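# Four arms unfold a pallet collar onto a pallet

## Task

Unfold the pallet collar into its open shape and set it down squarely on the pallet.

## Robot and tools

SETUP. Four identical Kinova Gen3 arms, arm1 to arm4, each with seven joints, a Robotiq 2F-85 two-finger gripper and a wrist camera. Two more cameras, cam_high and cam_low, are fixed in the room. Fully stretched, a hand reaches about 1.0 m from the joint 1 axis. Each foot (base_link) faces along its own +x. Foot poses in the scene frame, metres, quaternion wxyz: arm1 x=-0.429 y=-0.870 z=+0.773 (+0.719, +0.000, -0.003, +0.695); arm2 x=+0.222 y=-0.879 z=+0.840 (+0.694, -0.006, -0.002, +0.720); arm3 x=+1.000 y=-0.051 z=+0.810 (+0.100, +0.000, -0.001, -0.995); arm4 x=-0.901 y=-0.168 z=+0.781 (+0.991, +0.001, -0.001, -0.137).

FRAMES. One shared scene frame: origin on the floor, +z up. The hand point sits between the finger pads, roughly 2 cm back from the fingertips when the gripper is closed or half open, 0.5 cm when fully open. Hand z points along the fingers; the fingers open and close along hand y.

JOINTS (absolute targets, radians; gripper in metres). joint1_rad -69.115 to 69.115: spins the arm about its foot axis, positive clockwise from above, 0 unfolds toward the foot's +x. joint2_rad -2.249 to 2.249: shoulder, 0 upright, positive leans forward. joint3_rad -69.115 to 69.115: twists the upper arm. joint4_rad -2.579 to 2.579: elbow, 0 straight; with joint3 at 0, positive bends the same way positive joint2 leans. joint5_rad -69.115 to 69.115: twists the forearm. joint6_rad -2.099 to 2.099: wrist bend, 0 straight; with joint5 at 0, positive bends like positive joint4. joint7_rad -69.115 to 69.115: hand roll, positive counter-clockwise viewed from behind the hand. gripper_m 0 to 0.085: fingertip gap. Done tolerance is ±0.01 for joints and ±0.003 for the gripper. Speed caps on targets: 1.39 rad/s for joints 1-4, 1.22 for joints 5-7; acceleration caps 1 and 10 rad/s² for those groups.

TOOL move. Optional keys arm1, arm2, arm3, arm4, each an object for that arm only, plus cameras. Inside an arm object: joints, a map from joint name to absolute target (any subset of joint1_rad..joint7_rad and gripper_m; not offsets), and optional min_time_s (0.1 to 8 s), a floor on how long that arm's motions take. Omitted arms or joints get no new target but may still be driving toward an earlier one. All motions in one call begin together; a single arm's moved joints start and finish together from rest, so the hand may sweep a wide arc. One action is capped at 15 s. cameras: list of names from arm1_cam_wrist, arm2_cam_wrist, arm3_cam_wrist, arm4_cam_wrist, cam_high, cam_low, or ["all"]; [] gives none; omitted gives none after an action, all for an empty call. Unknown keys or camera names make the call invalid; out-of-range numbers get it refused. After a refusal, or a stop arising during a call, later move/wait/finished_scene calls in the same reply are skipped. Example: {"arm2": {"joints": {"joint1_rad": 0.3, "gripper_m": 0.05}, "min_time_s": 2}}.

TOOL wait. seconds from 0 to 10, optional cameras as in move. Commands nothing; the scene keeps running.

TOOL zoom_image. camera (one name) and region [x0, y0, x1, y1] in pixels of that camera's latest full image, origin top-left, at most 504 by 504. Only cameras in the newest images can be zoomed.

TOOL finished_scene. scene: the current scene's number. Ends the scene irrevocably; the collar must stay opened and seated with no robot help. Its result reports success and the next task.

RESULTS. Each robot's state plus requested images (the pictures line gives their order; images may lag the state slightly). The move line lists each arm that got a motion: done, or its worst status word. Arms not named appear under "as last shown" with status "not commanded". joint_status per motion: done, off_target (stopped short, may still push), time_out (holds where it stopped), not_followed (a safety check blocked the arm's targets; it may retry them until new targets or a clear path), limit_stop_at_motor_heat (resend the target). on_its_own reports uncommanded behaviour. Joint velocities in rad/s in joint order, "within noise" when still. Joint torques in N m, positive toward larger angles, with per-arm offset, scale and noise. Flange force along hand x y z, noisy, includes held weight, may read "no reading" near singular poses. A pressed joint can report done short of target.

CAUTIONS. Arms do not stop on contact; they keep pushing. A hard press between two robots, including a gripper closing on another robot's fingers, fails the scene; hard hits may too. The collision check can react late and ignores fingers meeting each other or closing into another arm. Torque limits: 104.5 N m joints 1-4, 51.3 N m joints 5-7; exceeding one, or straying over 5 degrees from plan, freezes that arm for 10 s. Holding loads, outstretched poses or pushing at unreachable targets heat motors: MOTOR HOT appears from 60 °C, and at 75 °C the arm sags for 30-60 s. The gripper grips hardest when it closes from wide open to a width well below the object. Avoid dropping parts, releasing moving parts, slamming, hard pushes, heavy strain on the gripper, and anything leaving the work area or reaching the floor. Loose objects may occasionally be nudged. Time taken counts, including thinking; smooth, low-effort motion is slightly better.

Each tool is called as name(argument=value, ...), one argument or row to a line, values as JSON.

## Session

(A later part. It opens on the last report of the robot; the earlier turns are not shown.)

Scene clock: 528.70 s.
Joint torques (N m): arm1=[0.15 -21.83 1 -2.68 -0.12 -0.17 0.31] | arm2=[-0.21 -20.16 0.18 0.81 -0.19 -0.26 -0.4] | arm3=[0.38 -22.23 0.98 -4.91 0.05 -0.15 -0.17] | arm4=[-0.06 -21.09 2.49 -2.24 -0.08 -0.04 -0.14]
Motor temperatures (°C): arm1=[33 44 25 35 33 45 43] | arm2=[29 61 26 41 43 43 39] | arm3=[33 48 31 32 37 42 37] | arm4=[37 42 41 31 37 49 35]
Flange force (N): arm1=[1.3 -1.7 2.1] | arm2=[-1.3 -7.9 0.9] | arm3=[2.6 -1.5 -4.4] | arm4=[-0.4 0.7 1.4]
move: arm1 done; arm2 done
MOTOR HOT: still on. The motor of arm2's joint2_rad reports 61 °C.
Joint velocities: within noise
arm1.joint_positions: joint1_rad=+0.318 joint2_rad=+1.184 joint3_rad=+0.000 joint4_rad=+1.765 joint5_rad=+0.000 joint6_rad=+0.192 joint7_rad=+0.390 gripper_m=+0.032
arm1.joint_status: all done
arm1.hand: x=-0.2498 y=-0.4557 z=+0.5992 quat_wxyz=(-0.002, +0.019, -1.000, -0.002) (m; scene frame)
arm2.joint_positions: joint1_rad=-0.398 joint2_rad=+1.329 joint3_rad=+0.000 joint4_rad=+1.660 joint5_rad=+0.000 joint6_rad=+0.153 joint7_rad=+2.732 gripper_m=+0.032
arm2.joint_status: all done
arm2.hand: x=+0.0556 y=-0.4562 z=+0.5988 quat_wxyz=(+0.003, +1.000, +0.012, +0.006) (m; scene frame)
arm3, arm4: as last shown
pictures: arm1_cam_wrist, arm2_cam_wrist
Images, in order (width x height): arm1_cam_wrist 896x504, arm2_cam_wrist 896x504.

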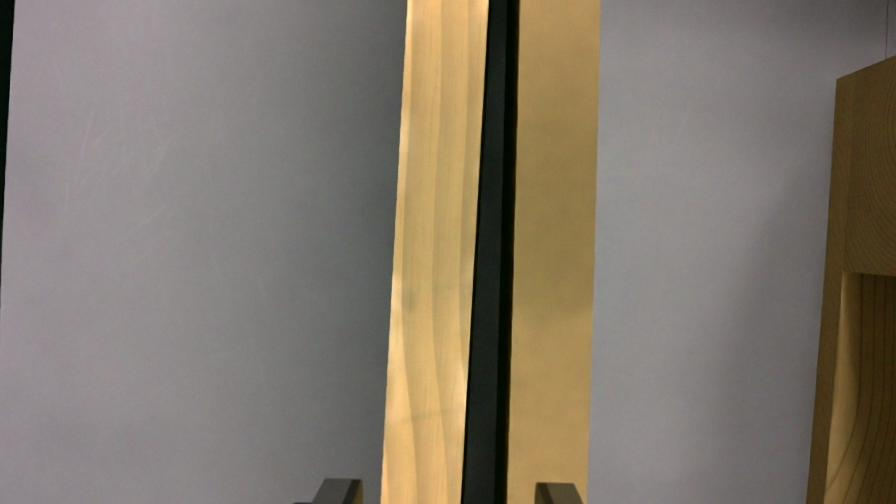

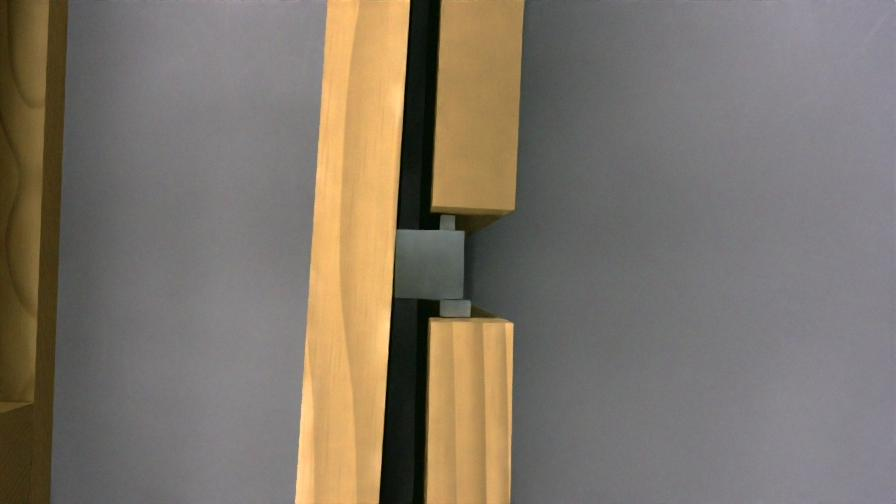

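move(
  arm2={"joints": {"joint1_rad": -0.568615, "joint2_rad": 1.339876, "joint4_rad": 1.564374, "joint6_rad": 0.237343, "joint7_rad": 2.561385, "gripper_m": 0.03}, "min_time_s": 2},
  cameras=[],
)

move(
  arm2={"joints": {"joint1_rad": -0.569286, "joint2_rad": 1.460901, "joint4_rad": 1.469698, "joint6_rad": 0.210994, "joint7_rad": 2.560714}, "min_time_s": 1.5},
  cameras=["arm2_cam_wrist"],
)

Scene clock: 538.97 s.
Joint torques (N m): arm1=[0.2 -21.81 1 -2.71 -0.16 -0.15 0.31] | arm2=[-0.22 -20.9 0.22 0.07 -0.2 -0.27 -0.37] | arm3=[0.4 -22.22 1.06 -4.95 0.11 -0.14 -0.14] | arm4=[-0.05 -21.14 2.51 -2.29 -0.09 -0.01 -0.14]
Motor temperatures (°C): arm1=[33 43 25 35 33 44 43] | arm2=[29 59 26 40 43 43 39] | arm3=[33 48 31 32 37 41 37] | arm4=[37 42 40 31 37 49 35]
Flange force (N): arm1=[1.5 -1.8 2.1] | arm2=[-2.9 -7.7 0.8] | arm3=[2.8 -1.5 -4.4] | arm4=[-0.6 0.6 1.5]
move: arm2 done
MOTOR HOT: still on. The motor of arm2's joint2_rad reports 59 °C.
Joint velocities: within noise
arm1, arm3, arm4: as last shown
arm2.joint_positions: joint1_rad=-0.569 joint2_rad=+1.340 joint3_rad=+0.000 joint4_rad=+1.564 joint5_rad=+0.000 joint6_rad=+0.237 joint7_rad=+2.561 gripper_m=+0.030
arm2.joint_status: all done
arm2.hand: x=-0.0294 y=-0.4688 z=+0.5988 quat_wxyz=(+0.003, +1.000, +0.012, +0.006) (m; scene frame)
pictures: none
No camera images: "cameras" was empty.

Scene clock: 540.77 s.
Joint torques (N m): arm1=[0.17 -21.85 1.02 -2.71 -0.13 -0.21 0.27] | arm2=[-0.16 -20.99 0.18 0.39 -0.17 -0.28 -0.39] | arm3=[0.31 -22.26 1.02 -4.89 0.11 -0.18 -0.16] | arm4=[-0.07 -21.1 2.47 -2.25 -0.07 -0.03 -0.13]
Motor temperatures (°C): arm1=[33 43 25 35 33 44 43] | arm2=[29 59 26 40 43 43 39] | arm3=[33 48 31 32 37 41 37] | arm4=[37 42 40 31 37 49 35]
Flange force (N): arm1=[1.3 -1.7 2.1] | arm2=[-3.2 -8.0 1.8] | arm3=[2.3 -1.4 -4.3] | arm4=[-0.4 0.6 1.4]
move: arm2 done
MOTOR HOT: still on. The motor of arm2's joint2_rad reports 59 °C.
Joint velocities: within noise
arm1, arm3, arm4: as last shown
arm2.joint_positions: joint1_rad=-0.569 joint2_rad=+1.461 joint3_rad=+0.000 joint4_rad=+1.470 joint5_rad=+0.000 joint6_rad=+0.211 joint7_rad=+2.561 gripper_m=+0.030
arm2.joint_status: all done
arm2.hand: x=-0.0294 y=-0.4687 z=+0.5468 quat_wxyz=(+0.003, +1.000, +0.012, +0.006) (m; scene frame)
pictures: arm2_cam_wrist
Images, in order (width x height): arm2_cam_wrist 896x504.

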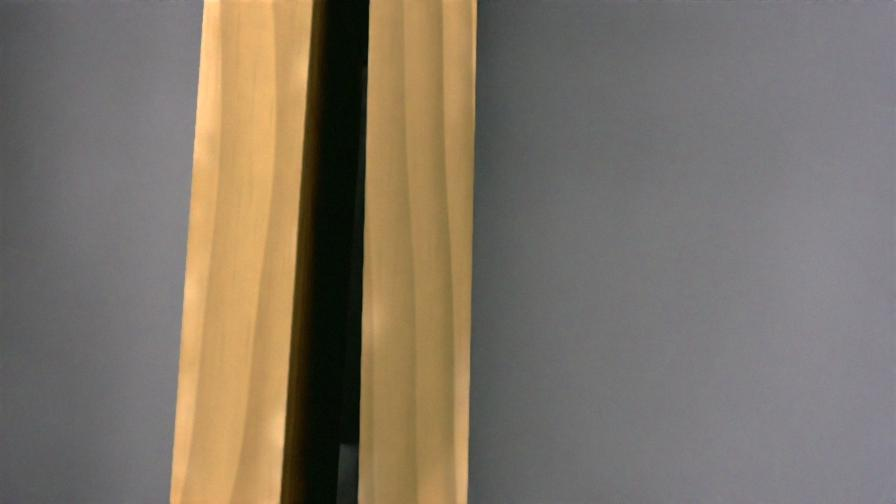

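move(
  arm2={"joints": {"joint1_rad": -0.568621, "joint2_rad": 1.578268, "joint4_rad": 1.355432, "joint6_rad": 0.207891, "joint7_rad": 2.561379}, "min_time_s": 2},
  cameras=[],
)

move(
  arm2={"joints": {"joint1_rad": -0.65588, "joint2_rad": 1.563404, "joint4_rad": 1.546696, "joint6_rad": 0.031493, "joint7_rad": 2.52, "gripper_m": 0.023}, "min_time_s": 4},
  cameras=["arm1_cam_wrist", "arm2_cam_wrist", "arm3_cam_wrist"],
)

Scene clock: 545.97 s.
Joint torques (N m): arm1=[0.23 -21.82 0.99 -2.65 -0.14 -0.19 0.25] | arm2=[0.16 -3.53 -0.47 2.24 -0.17 0.2 -0.31] | arm3=[0.42 -22.25 0.98 -4.97 0.09 -0.12 -0.17] | arm4=[-0.02 -21.09 2.45 -2.23 -0.08 -0.03 -0.14]
Motor temperatures (°C): arm1=[33 43 25 34 33 44 43] | arm2=[29 58 26 39 43 42 39] | arm3=[33 47 31 32 37 41 37] | arm4=[37 42 40 31 37 49 35]
Flange force (N): arm1=[1.3 -1.5 2.1] | arm2=[-2.2 -4.7 -34.6] | arm3=[2.9 -1.6 -4.4] | arm4=[-0.3 0.6 1.4]
move: arm2 done
MOTOR HOT: still on. The motor of arm2's joint2_rad reports 58 °C.
Joint velocities: within noise
arm1, arm3, arm4: as last shown
arm2.joint_positions: joint1_rad=-0.569 joint2_rad=+1.578 joint3_rad=+0.000 joint4_rad=+1.355 joint5_rad=+0.000 joint6_rad=+0.208 joint7_rad=+2.561 gripper_m=+0.030
arm2.joint_status: all done
arm2.hand: x=-0.0294 y=-0.4675 z=+0.4973 quat_wxyz=(+0.003, +1.000, +0.012, +0.006) (m; scene frame)
pictures: none
No camera images: "cameras" was empty.

Scene clock: 550.27 s.
Joint torques (N m): arm1=[0.25 -21.78 1.08 -2.7 -0.15 -0.16 0.3] | arm2=[-3.13 -19.58 -3.54 4.74 0.44 1.33 0.32] | arm3=[0.36 -22.28 0.99 -4.91 0.11 -0.19 -0.19] | arm4=[-0.07 -21.11 2.48 -2.25 -0.09 -0.02 -0.13]
Motor temperatures (°C): arm1=[33 42 25 34 33 44 43] | arm2=[29 57 26 39 43 42 39] | arm3=[32 47 31 32 37 41 37] | arm4=[37 42 39 31 37 49 35]
Flange force (N): arm1=[1.5 -1.7 2.0] | arm2=[-1.0 -13.8 9.3] | arm3=[2.4 -1.4 -4.3] | arm4=[-0.5 0.7 1.4]
move: arm2 done
MOTOR HOT: cleared for the motors of arm2.
Joint velocities: within noise
arm1, arm3, arm4: as last shown
arm2.joint_positions: joint1_rad=-0.656 joint2_rad=+1.563 joint3_rad=+0.000 joint4_rad=+1.547 joint5_rad=+0.000 joint6_rad=+0.032 joint7_rad=+2.520 gripper_m=+0.023
arm2.joint_status: all done
arm2.hand: x=-0.0294 y=-0.5338 z=+0.4973 quat_wxyz=(+0.003, +0.999, +0.035, +0.006) (m; scene frame)
pictures: arm1_cam_wrist, arm2_cam_wrist, arm3_cam_wrist
Images, in order (width x height): arm1_cam_wrist 896x504, arm2_cam_wrist 896x504, arm3_cam_wrist 896x504.

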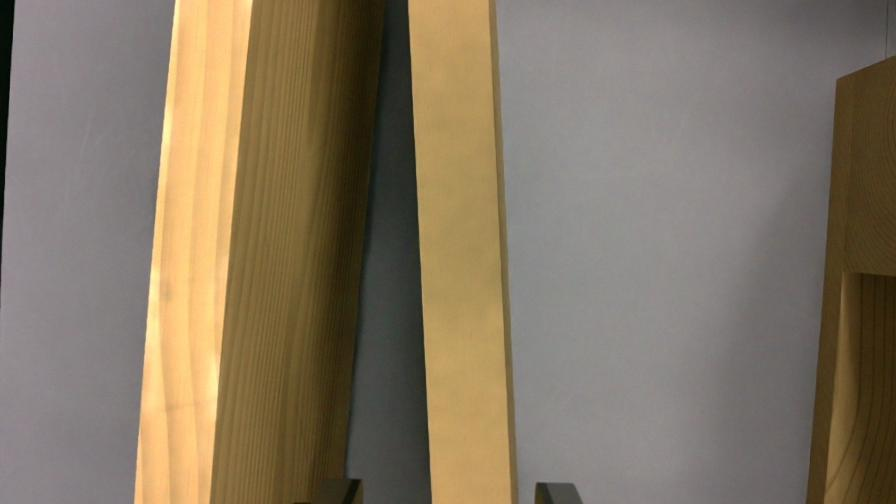

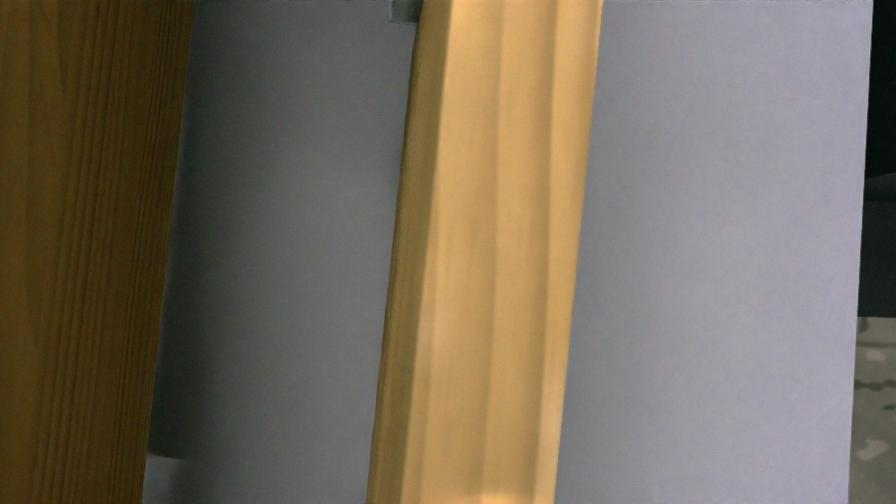

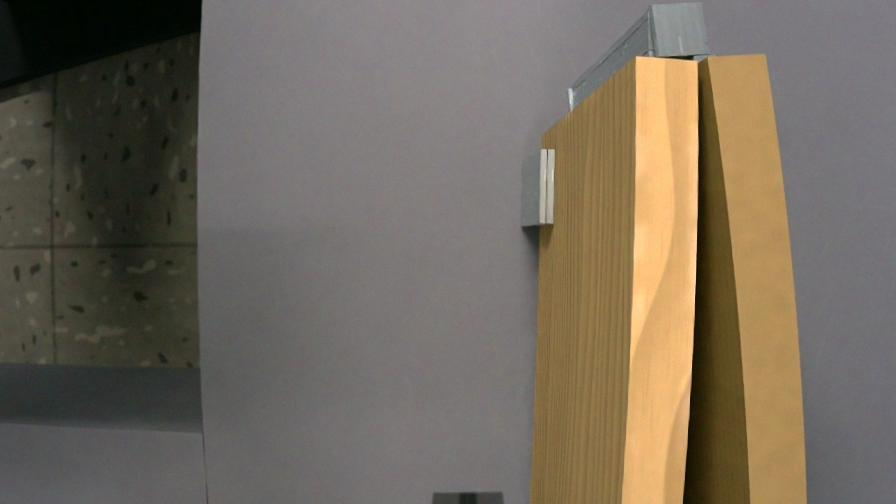

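move(
  arm1={"joints": {"joint1_rad": 0.170159, "joint2_rad": 1.275001, "joint4_rad": 1.990321, "joint6_rad": -0.123729, "joint7_rad": 0.161059, "gripper_m": 0.031}, "min_time_s": 2.5},
  arm3={"joints": {"joint1_rad": -0.578086, "joint2_rad": 1.594287, "joint4_rad": 0.730949, "joint6_rad": 0.816357, "joint7_rad": 0.872414, "gripper_m": 0.03}, "min_time_s": 2.5},
  arm4={"joints": {"joint1_rad": 0.348123, "joint2_rad": 1.310433, "joint4_rad": 1.574667, "joint6_rad": 0.256493, "joint7_rad": -0.892977, "gripper_m": 0.03}, "min_time_s": 2.5},
  cameras=["arm1_cam_wrist", "arm3_cam_wrist", "arm4_cam_wrist"],
)

Scene clock: 565.03 s.
Joint torques (N m): arm1=[0.19 -19.66 0.99 0.26 -0.13 -0.17 0.3] | arm2=[-3.02 -19.58 -3.39 4.76 0.46 1.31 0.25] | arm3=[0.41 -24.73 0.99 -6.79 0.07 -0.17 -0.17] | arm4=[-0.07 -22.47 2.47 -2.46 -0.1 -0.01 -0.13]
Motor temperatures (°C): arm1=[33 41 25 34 33 44 43] | arm2=[29 55 26 38 43 41 39] | arm3=[32 46 31 32 37 41 37] | arm4=[36 42 38 30 37 48 35]
Flange force (N): arm1=[1.1 -2.2 2.3] | arm2=[-1.2 -13.8 9.4] | arm3=[5.1 -3.5 -5.4] | arm4=[-0.6 0.4 1.1]
move: arm1 done; arm3 done; arm4 done
Joint velocities: within noise
arm1.joint_positions: joint1_rad=+0.170 joint2_rad=+1.275 joint3_rad=+0.000 joint4_rad=+1.990 joint5_rad=+0.000 joint6_rad=-0.124 joint7_rad=+0.161 gripper_m=+0.031
arm1.joint_status: all done
arm1.hand: x=-0.3298 y=-0.5182 z=+0.5592 quat_wxyz=(-0.002, -0.022, -1.000, -0.002) (m; scene frame)
arm2: as last shown
arm2.hand: x=-0.0294 y=-0.5337 z=+0.4973 quat_wxyz=(+0.003, +0.999, +0.035, +0.006) (m; scene frame)
arm3.joint_positions: joint1_rad=-0.578 joint2_rad=+1.594 joint3_rad=+0.000 joint4_rad=+0.731 joint5_rad=+0.000 joint6_rad=+0.816 joint7_rad=+0.872 gripper_m=+0.030
arm3.joint_status: all done
arm3.hand: x=+0.5201 y=-0.4893 z=+0.5585 quat_wxyz=(-0.001, -0.999, -0.040, +0.000) (m; scene frame)
arm4.joint_positions: joint1_rad=+0.348 joint2_rad=+1.310 joint3_rad=+0.000 joint4_rad=+1.575 joint5_rad=+0.000 joint6_rad=+0.256 joint7_rad=-0.893 gripper_m=+0.030
arm4.joint_status: all done
arm4.hand: x=-0.5199 y=-0.4714 z=+0.5585 quat_wxyz=(+0.001, -1.000, -0.027, -0.001) (m; scene frame)
pictures: arm1_cam_wrist, arm3_cam_wrist, arm4_cam_wrist
Images, in order (width x height): arm1_cam_wrist 896x504, arm3_cam_wrist 896x504, arm4_cam_wrist 896x504.

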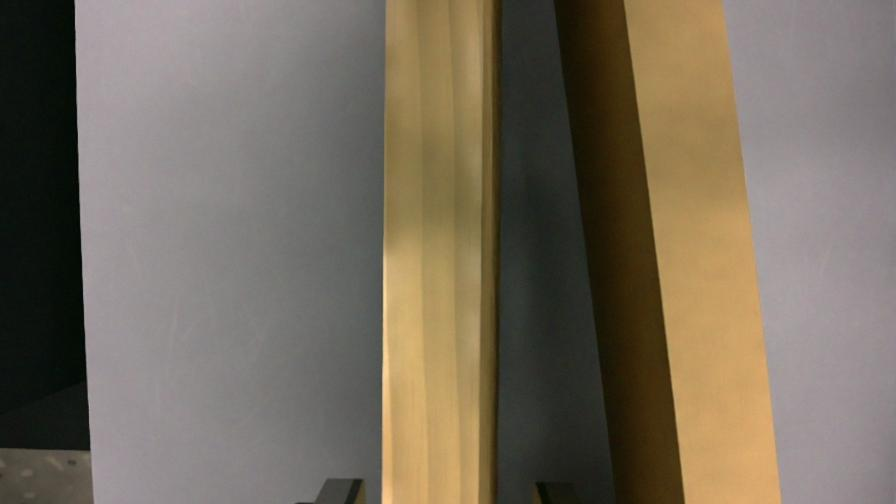

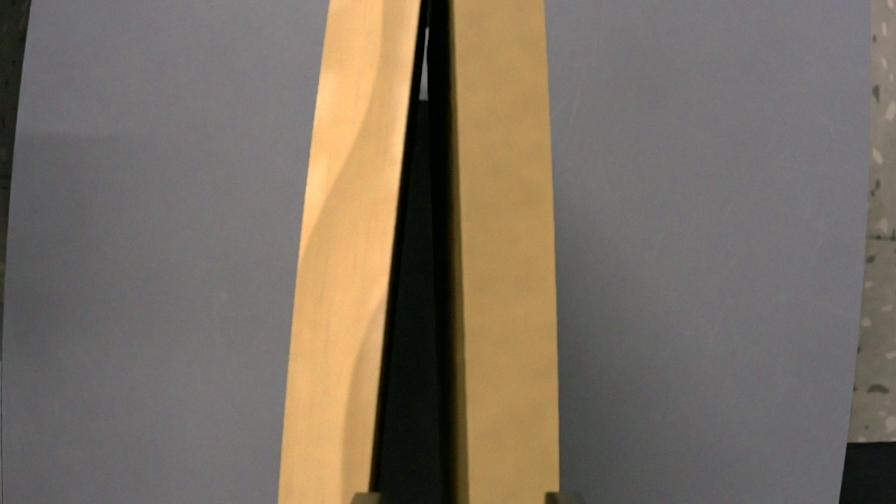

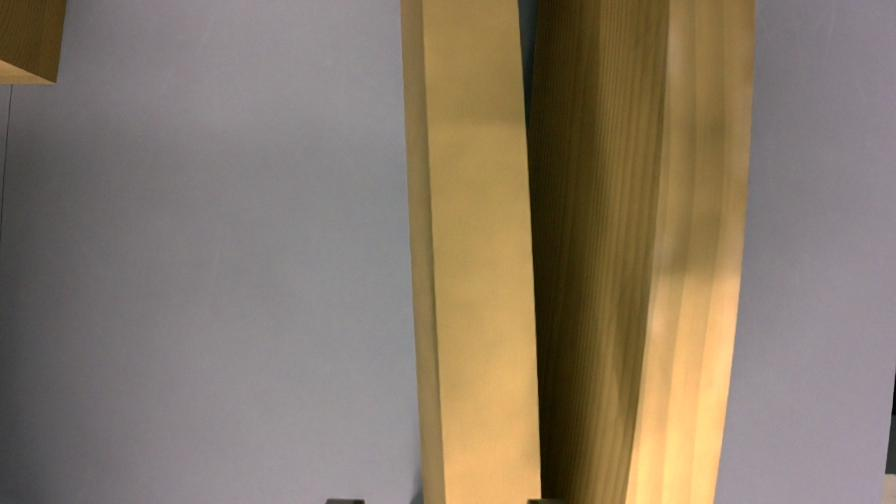

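move(
  arm1={"joints": {"joint1_rad": 0.173126, "joint2_rad": 1.276257, "joint4_rad": 2.002051, "joint6_rad": -0.136715, "joint7_rad": 0.164026}, "min_time_s": 1},
  arm3={"joints": {"joint1_rad": -0.588608, "joint2_rad": 1.612181, "joint4_rad": 0.680769, "joint6_rad": 0.848643, "joint7_rad": 0.881892}, "min_time_s": 1},
  arm4={"joints": {"joint1_rad": 0.363798, "joint2_rad": 1.314134, "joint4_rad": 1.552522, "joint6_rad": 0.274937, "joint7_rad": -0.847302}, "min_time_s": 1},
  cameras=[],
)

move(
  arm1={"joints": {"joint1_rad": 0.172505, "joint2_rad": 1.444035, "joint4_rad": 1.882886, "joint6_rad": -0.18533, "joint7_rad": 0.163405}, "min_time_s": 2.5},
  arm3={"joints": {"joint1_rad": -0.58845, "joint2_rad": 1.803319, "joint4_rad": 0.435577, "joint6_rad": 0.902697, "joint7_rad": 0.88205}, "min_time_s": 2.5},
  arm4={"joints": {"joint1_rad": 0.36417, "joint2_rad": 1.467607, "joint4_rad": 1.437152, "joint6_rad": 0.236834, "joint7_rad": -0.84693}, "min_time_s": 2.5},
  cameras=[],
)

Scene clock: 573.43 s.
Joint torques (N m): arm1=[0.13 -19.61 1.05 0.38 -0.13 -0.2 0.27] | arm2=[-2.98 -19.62 -3.43 4.69 0.47 1.35 0.23] | arm3=[0.36 -24.91 1.03 -7.06 0.09 -0.11 -0.21] | arm4=[-0.05 -22.7 2.48 -2.62 -0.08 -0.02 -0.11]
Motor temperatures (°C): arm1=[33 41 25 33 33 44 43] | arm2=[29 54 26 37 43 41 39] | arm3=[32 46 30 31 37 41 37] | arm4=[36 41 38 30 37 48 35]
Flange force (N): arm1=[1.0 -2.2 2.5] | arm2=[-1.0 -13.4 9.3] | arm3=[6.2 -4.4 -5.8] | arm4=[-0.6 0.4 1.1]
move: arm1 done; arm3 done; arm4 done
Joint velocities: within noise
arm1.joint_positions: joint1_rad=+0.173 joint2_rad=+1.276 joint3_rad=+0.000 joint4_rad=+2.002 joint5_rad=+0.000 joint6_rad=-0.137 joint7_rad=+0.164 gripper_m=+0.031
arm1.joint_status: all done
arm1.hand: x=-0.3296 y=-0.5223 z=+0.5592 quat_wxyz=(-0.002, -0.022, -1.000, -0.002) (m; scene frame)
arm2: as last shown
arm3.joint_positions: joint1_rad=-0.589 joint2_rad=+1.612 joint3_rad=+0.000 joint4_rad=+0.681 joint5_rad=+0.000 joint6_rad=+0.849 joint7_rad=+0.882 gripper_m=+0.030
arm3.joint_status: all done
arm3.hand: x=+0.5201 y=-0.4991 z=+0.5585 quat_wxyz=(-0.001, -0.999, -0.050, +0.000) (m; scene frame)
arm4.joint_positions: joint1_rad=+0.364 joint2_rad=+1.314 joint3_rad=+0.000 joint4_rad=+1.553 joint5_rad=+0.000 joint6_rad=+0.275 joint7_rad=-0.847 gripper_m=+0.030
arm4.joint_status: all done
arm4.hand: x=-0.5199 y=-0.4808 z=+0.5585 quat_wxyz=(+0.001, -0.999, -0.042, -0.001) (m; scene frame)
pictures: none
No camera images: "cameras" was empty.

Scene clock: 576.23 s.
Joint torques (N m): arm1=[0.22 -19.88 0.97 0.73 -0.14 -0.22 0.32] | arm2=[2.26 -25.39 4.39 -6.85 0.8 -3.96 0.4] | arm3=[6.76 7.4 3.05 6.5 1.33 0.57 -0.11] | arm4=[6.64 46.42 5.22 -14.02 0.71 -10.49 0.78]
Motor temperatures (°C): arm1=[33 41 25 33 33 44 43] | arm2=[29 54 26 37 43 41 39] | arm3=[32 46 30 31 37 41 37] | arm4=[36 41 38 30 37 48 35]
Flange force (N): arm1=[1.2 -2.3 1.8] | arm2=[-0.4 11.1 -4.3] | arm3=no reading | arm4=[-25.9 -45.9 -187.5]
move: arm1 done; arm3 done; arm4 done
Joint velocities: within noise
arm1.joint_positions: joint1_rad=+0.173 joint2_rad=+1.444 joint3_rad=+0.000 joint4_rad=+1.883 joint5_rad=+0.000 joint6_rad=-0.185 joint7_rad=+0.163 gripper_m=+0.031
arm1.joint_status: all done
arm1.hand: x=-0.3295 y=-0.5223 z=+0.4927 quat_wxyz=(-0.002, -0.022, -1.000, -0.002) (m; scene frame)
arm2.joint_positions: joint1_rad=-0.656 joint2_rad=+1.564 joint3_rad=+0.000 joint4_rad=+1.547 joint5_rad=+0.000 joint6_rad=+0.032 joint7_rad=+2.520 gripper_m=+0.023
arm2.joint_status: not commanded
arm2.hand: x=-0.0293 y=-0.5340 z=+0.4972 quat_wxyz=(+0.003, +0.999, +0.035, +0.006) (m; scene frame)
arm3.joint_positions: joint1_rad=-0.589 joint2_rad=+1.803 joint3_rad=+0.000 joint4_rad=+0.435 joint5_rad=+0.000 joint6_rad=+0.903 joint7_rad=+0.882 gripper_m=+0.030
arm3.joint_status: all done
arm3.hand: x=+0.5200 y=-0.4992 z=+0.4922 quat_wxyz=(-0.001, -0.999, -0.050, +0.000) (m; scene frame)
arm4.joint_positions: joint1_rad=+0.364 joint2_rad=+1.466 joint3_rad=+0.000 joint4_rad=+1.437 joint5_rad=+0.000 joint6_rad=+0.237 joint7_rad=-0.847 gripper_m=+0.030
arm4.joint_status: all done
arm4.hand: x=-0.5192 y=-0.4814 z=+0.4928 quat_wxyz=(+0.000, -0.999, -0.042, -0.001) (m; scene frame)
pictures: none
No camera images: "cameras" was empty.

move(
  arm4={"joints":{"joint1_rad":0.36406,"joint2_rad":1.42451,"joint4_rad":1.47277,"joint6_rad":0.24431,"joint7_rad":-0.84704},"min_time_s":0.8},
  arm3={"joints":{"joint1_rad":-0.58852,"joint2_rad":1.74323,"joint4_rad":0.52114,"joint6_rad":0.87722,"joint7_rad":0.88198},"min_time_s":0.8},
  cameras=["arm4_cam_wrist"],
)

Scene clock: 591.70 s.
Joint torques (N m): arm1=[0.23 -19.75 1.03 0.83 -0.14 -0.17 0.27] | arm2=[-0.19 -18.46 0.29 5.04 0.13 1.44 -0.14] | arm3=[-0.2 -25.42 0.64 -7.61 -0.14 -0.32 -0.2] | arm4=[-0.05 -22.82 2.51 -2.32 -0.09 -0.01 -0.13]
Motor temperatures (°C): arm1=[33 40 25 33 33 44 43] | arm2=[29 53 26 36 43 41 39] | arm3=[32 44 30 31 37 40 37] | arm4=[36 44 37 31 37 49 35]
Flange force (N): arm1=[1.2 -2.2 1.7] | arm2=[-6.0 -10.8 7.4] | arm3=no reading | arm4=[-0.6 0.4 1.0]
move: arm3 done; arm4 done
Joint velocities: within noise
arm1: as last shown
arm2.joint_positions: joint1_rad=-0.656 joint2_rad=+1.563 joint3_rad=+0.000 joint4_rad=+1.547 joint5_rad=+0.000 joint6_rad=+0.032 joint7_rad=+2.520 gripper_m=+0.023
arm2.joint_status: not commanded
arm2.hand: x=-0.0294 y=-0.5337 z=+0.4973 quat_wxyz=(+0.003, +0.999, +0.035, +0.006) (m; scene frame)
arm3.joint_positions: joint1_rad=-0.589 joint2_rad=+1.743 joint3_rad=+0.000 joint4_rad=+0.521 joint5_rad=+0.000 joint6_rad=+0.877 joint7_rad=+0.882 gripper_m=+0.030
arm3.joint_status: all done
arm3.hand: x=+0.5200 y=-0.4990 z=+0.5106 quat_wxyz=(-0.001, -0.999, -0.050, +0.000) (m; scene frame)
arm4.joint_positions: joint1_rad=+0.364 joint2_rad=+1.425 joint3_rad=+0.000 joint4_rad=+1.473 joint5_rad=+0.000 joint6_rad=+0.244 joint7_rad=-0.847 gripper_m=+0.030
arm4.joint_status: all done
arm4.hand: x=-0.5199 y=-0.4809 z=+0.5106 quat_wxyz=(+0.001, -0.999, -0.042, -0.001) (m; scene frame)
pictures: arm4_cam_wrist
Images, in order (width x height): arm4_cam_wrist 896x504.

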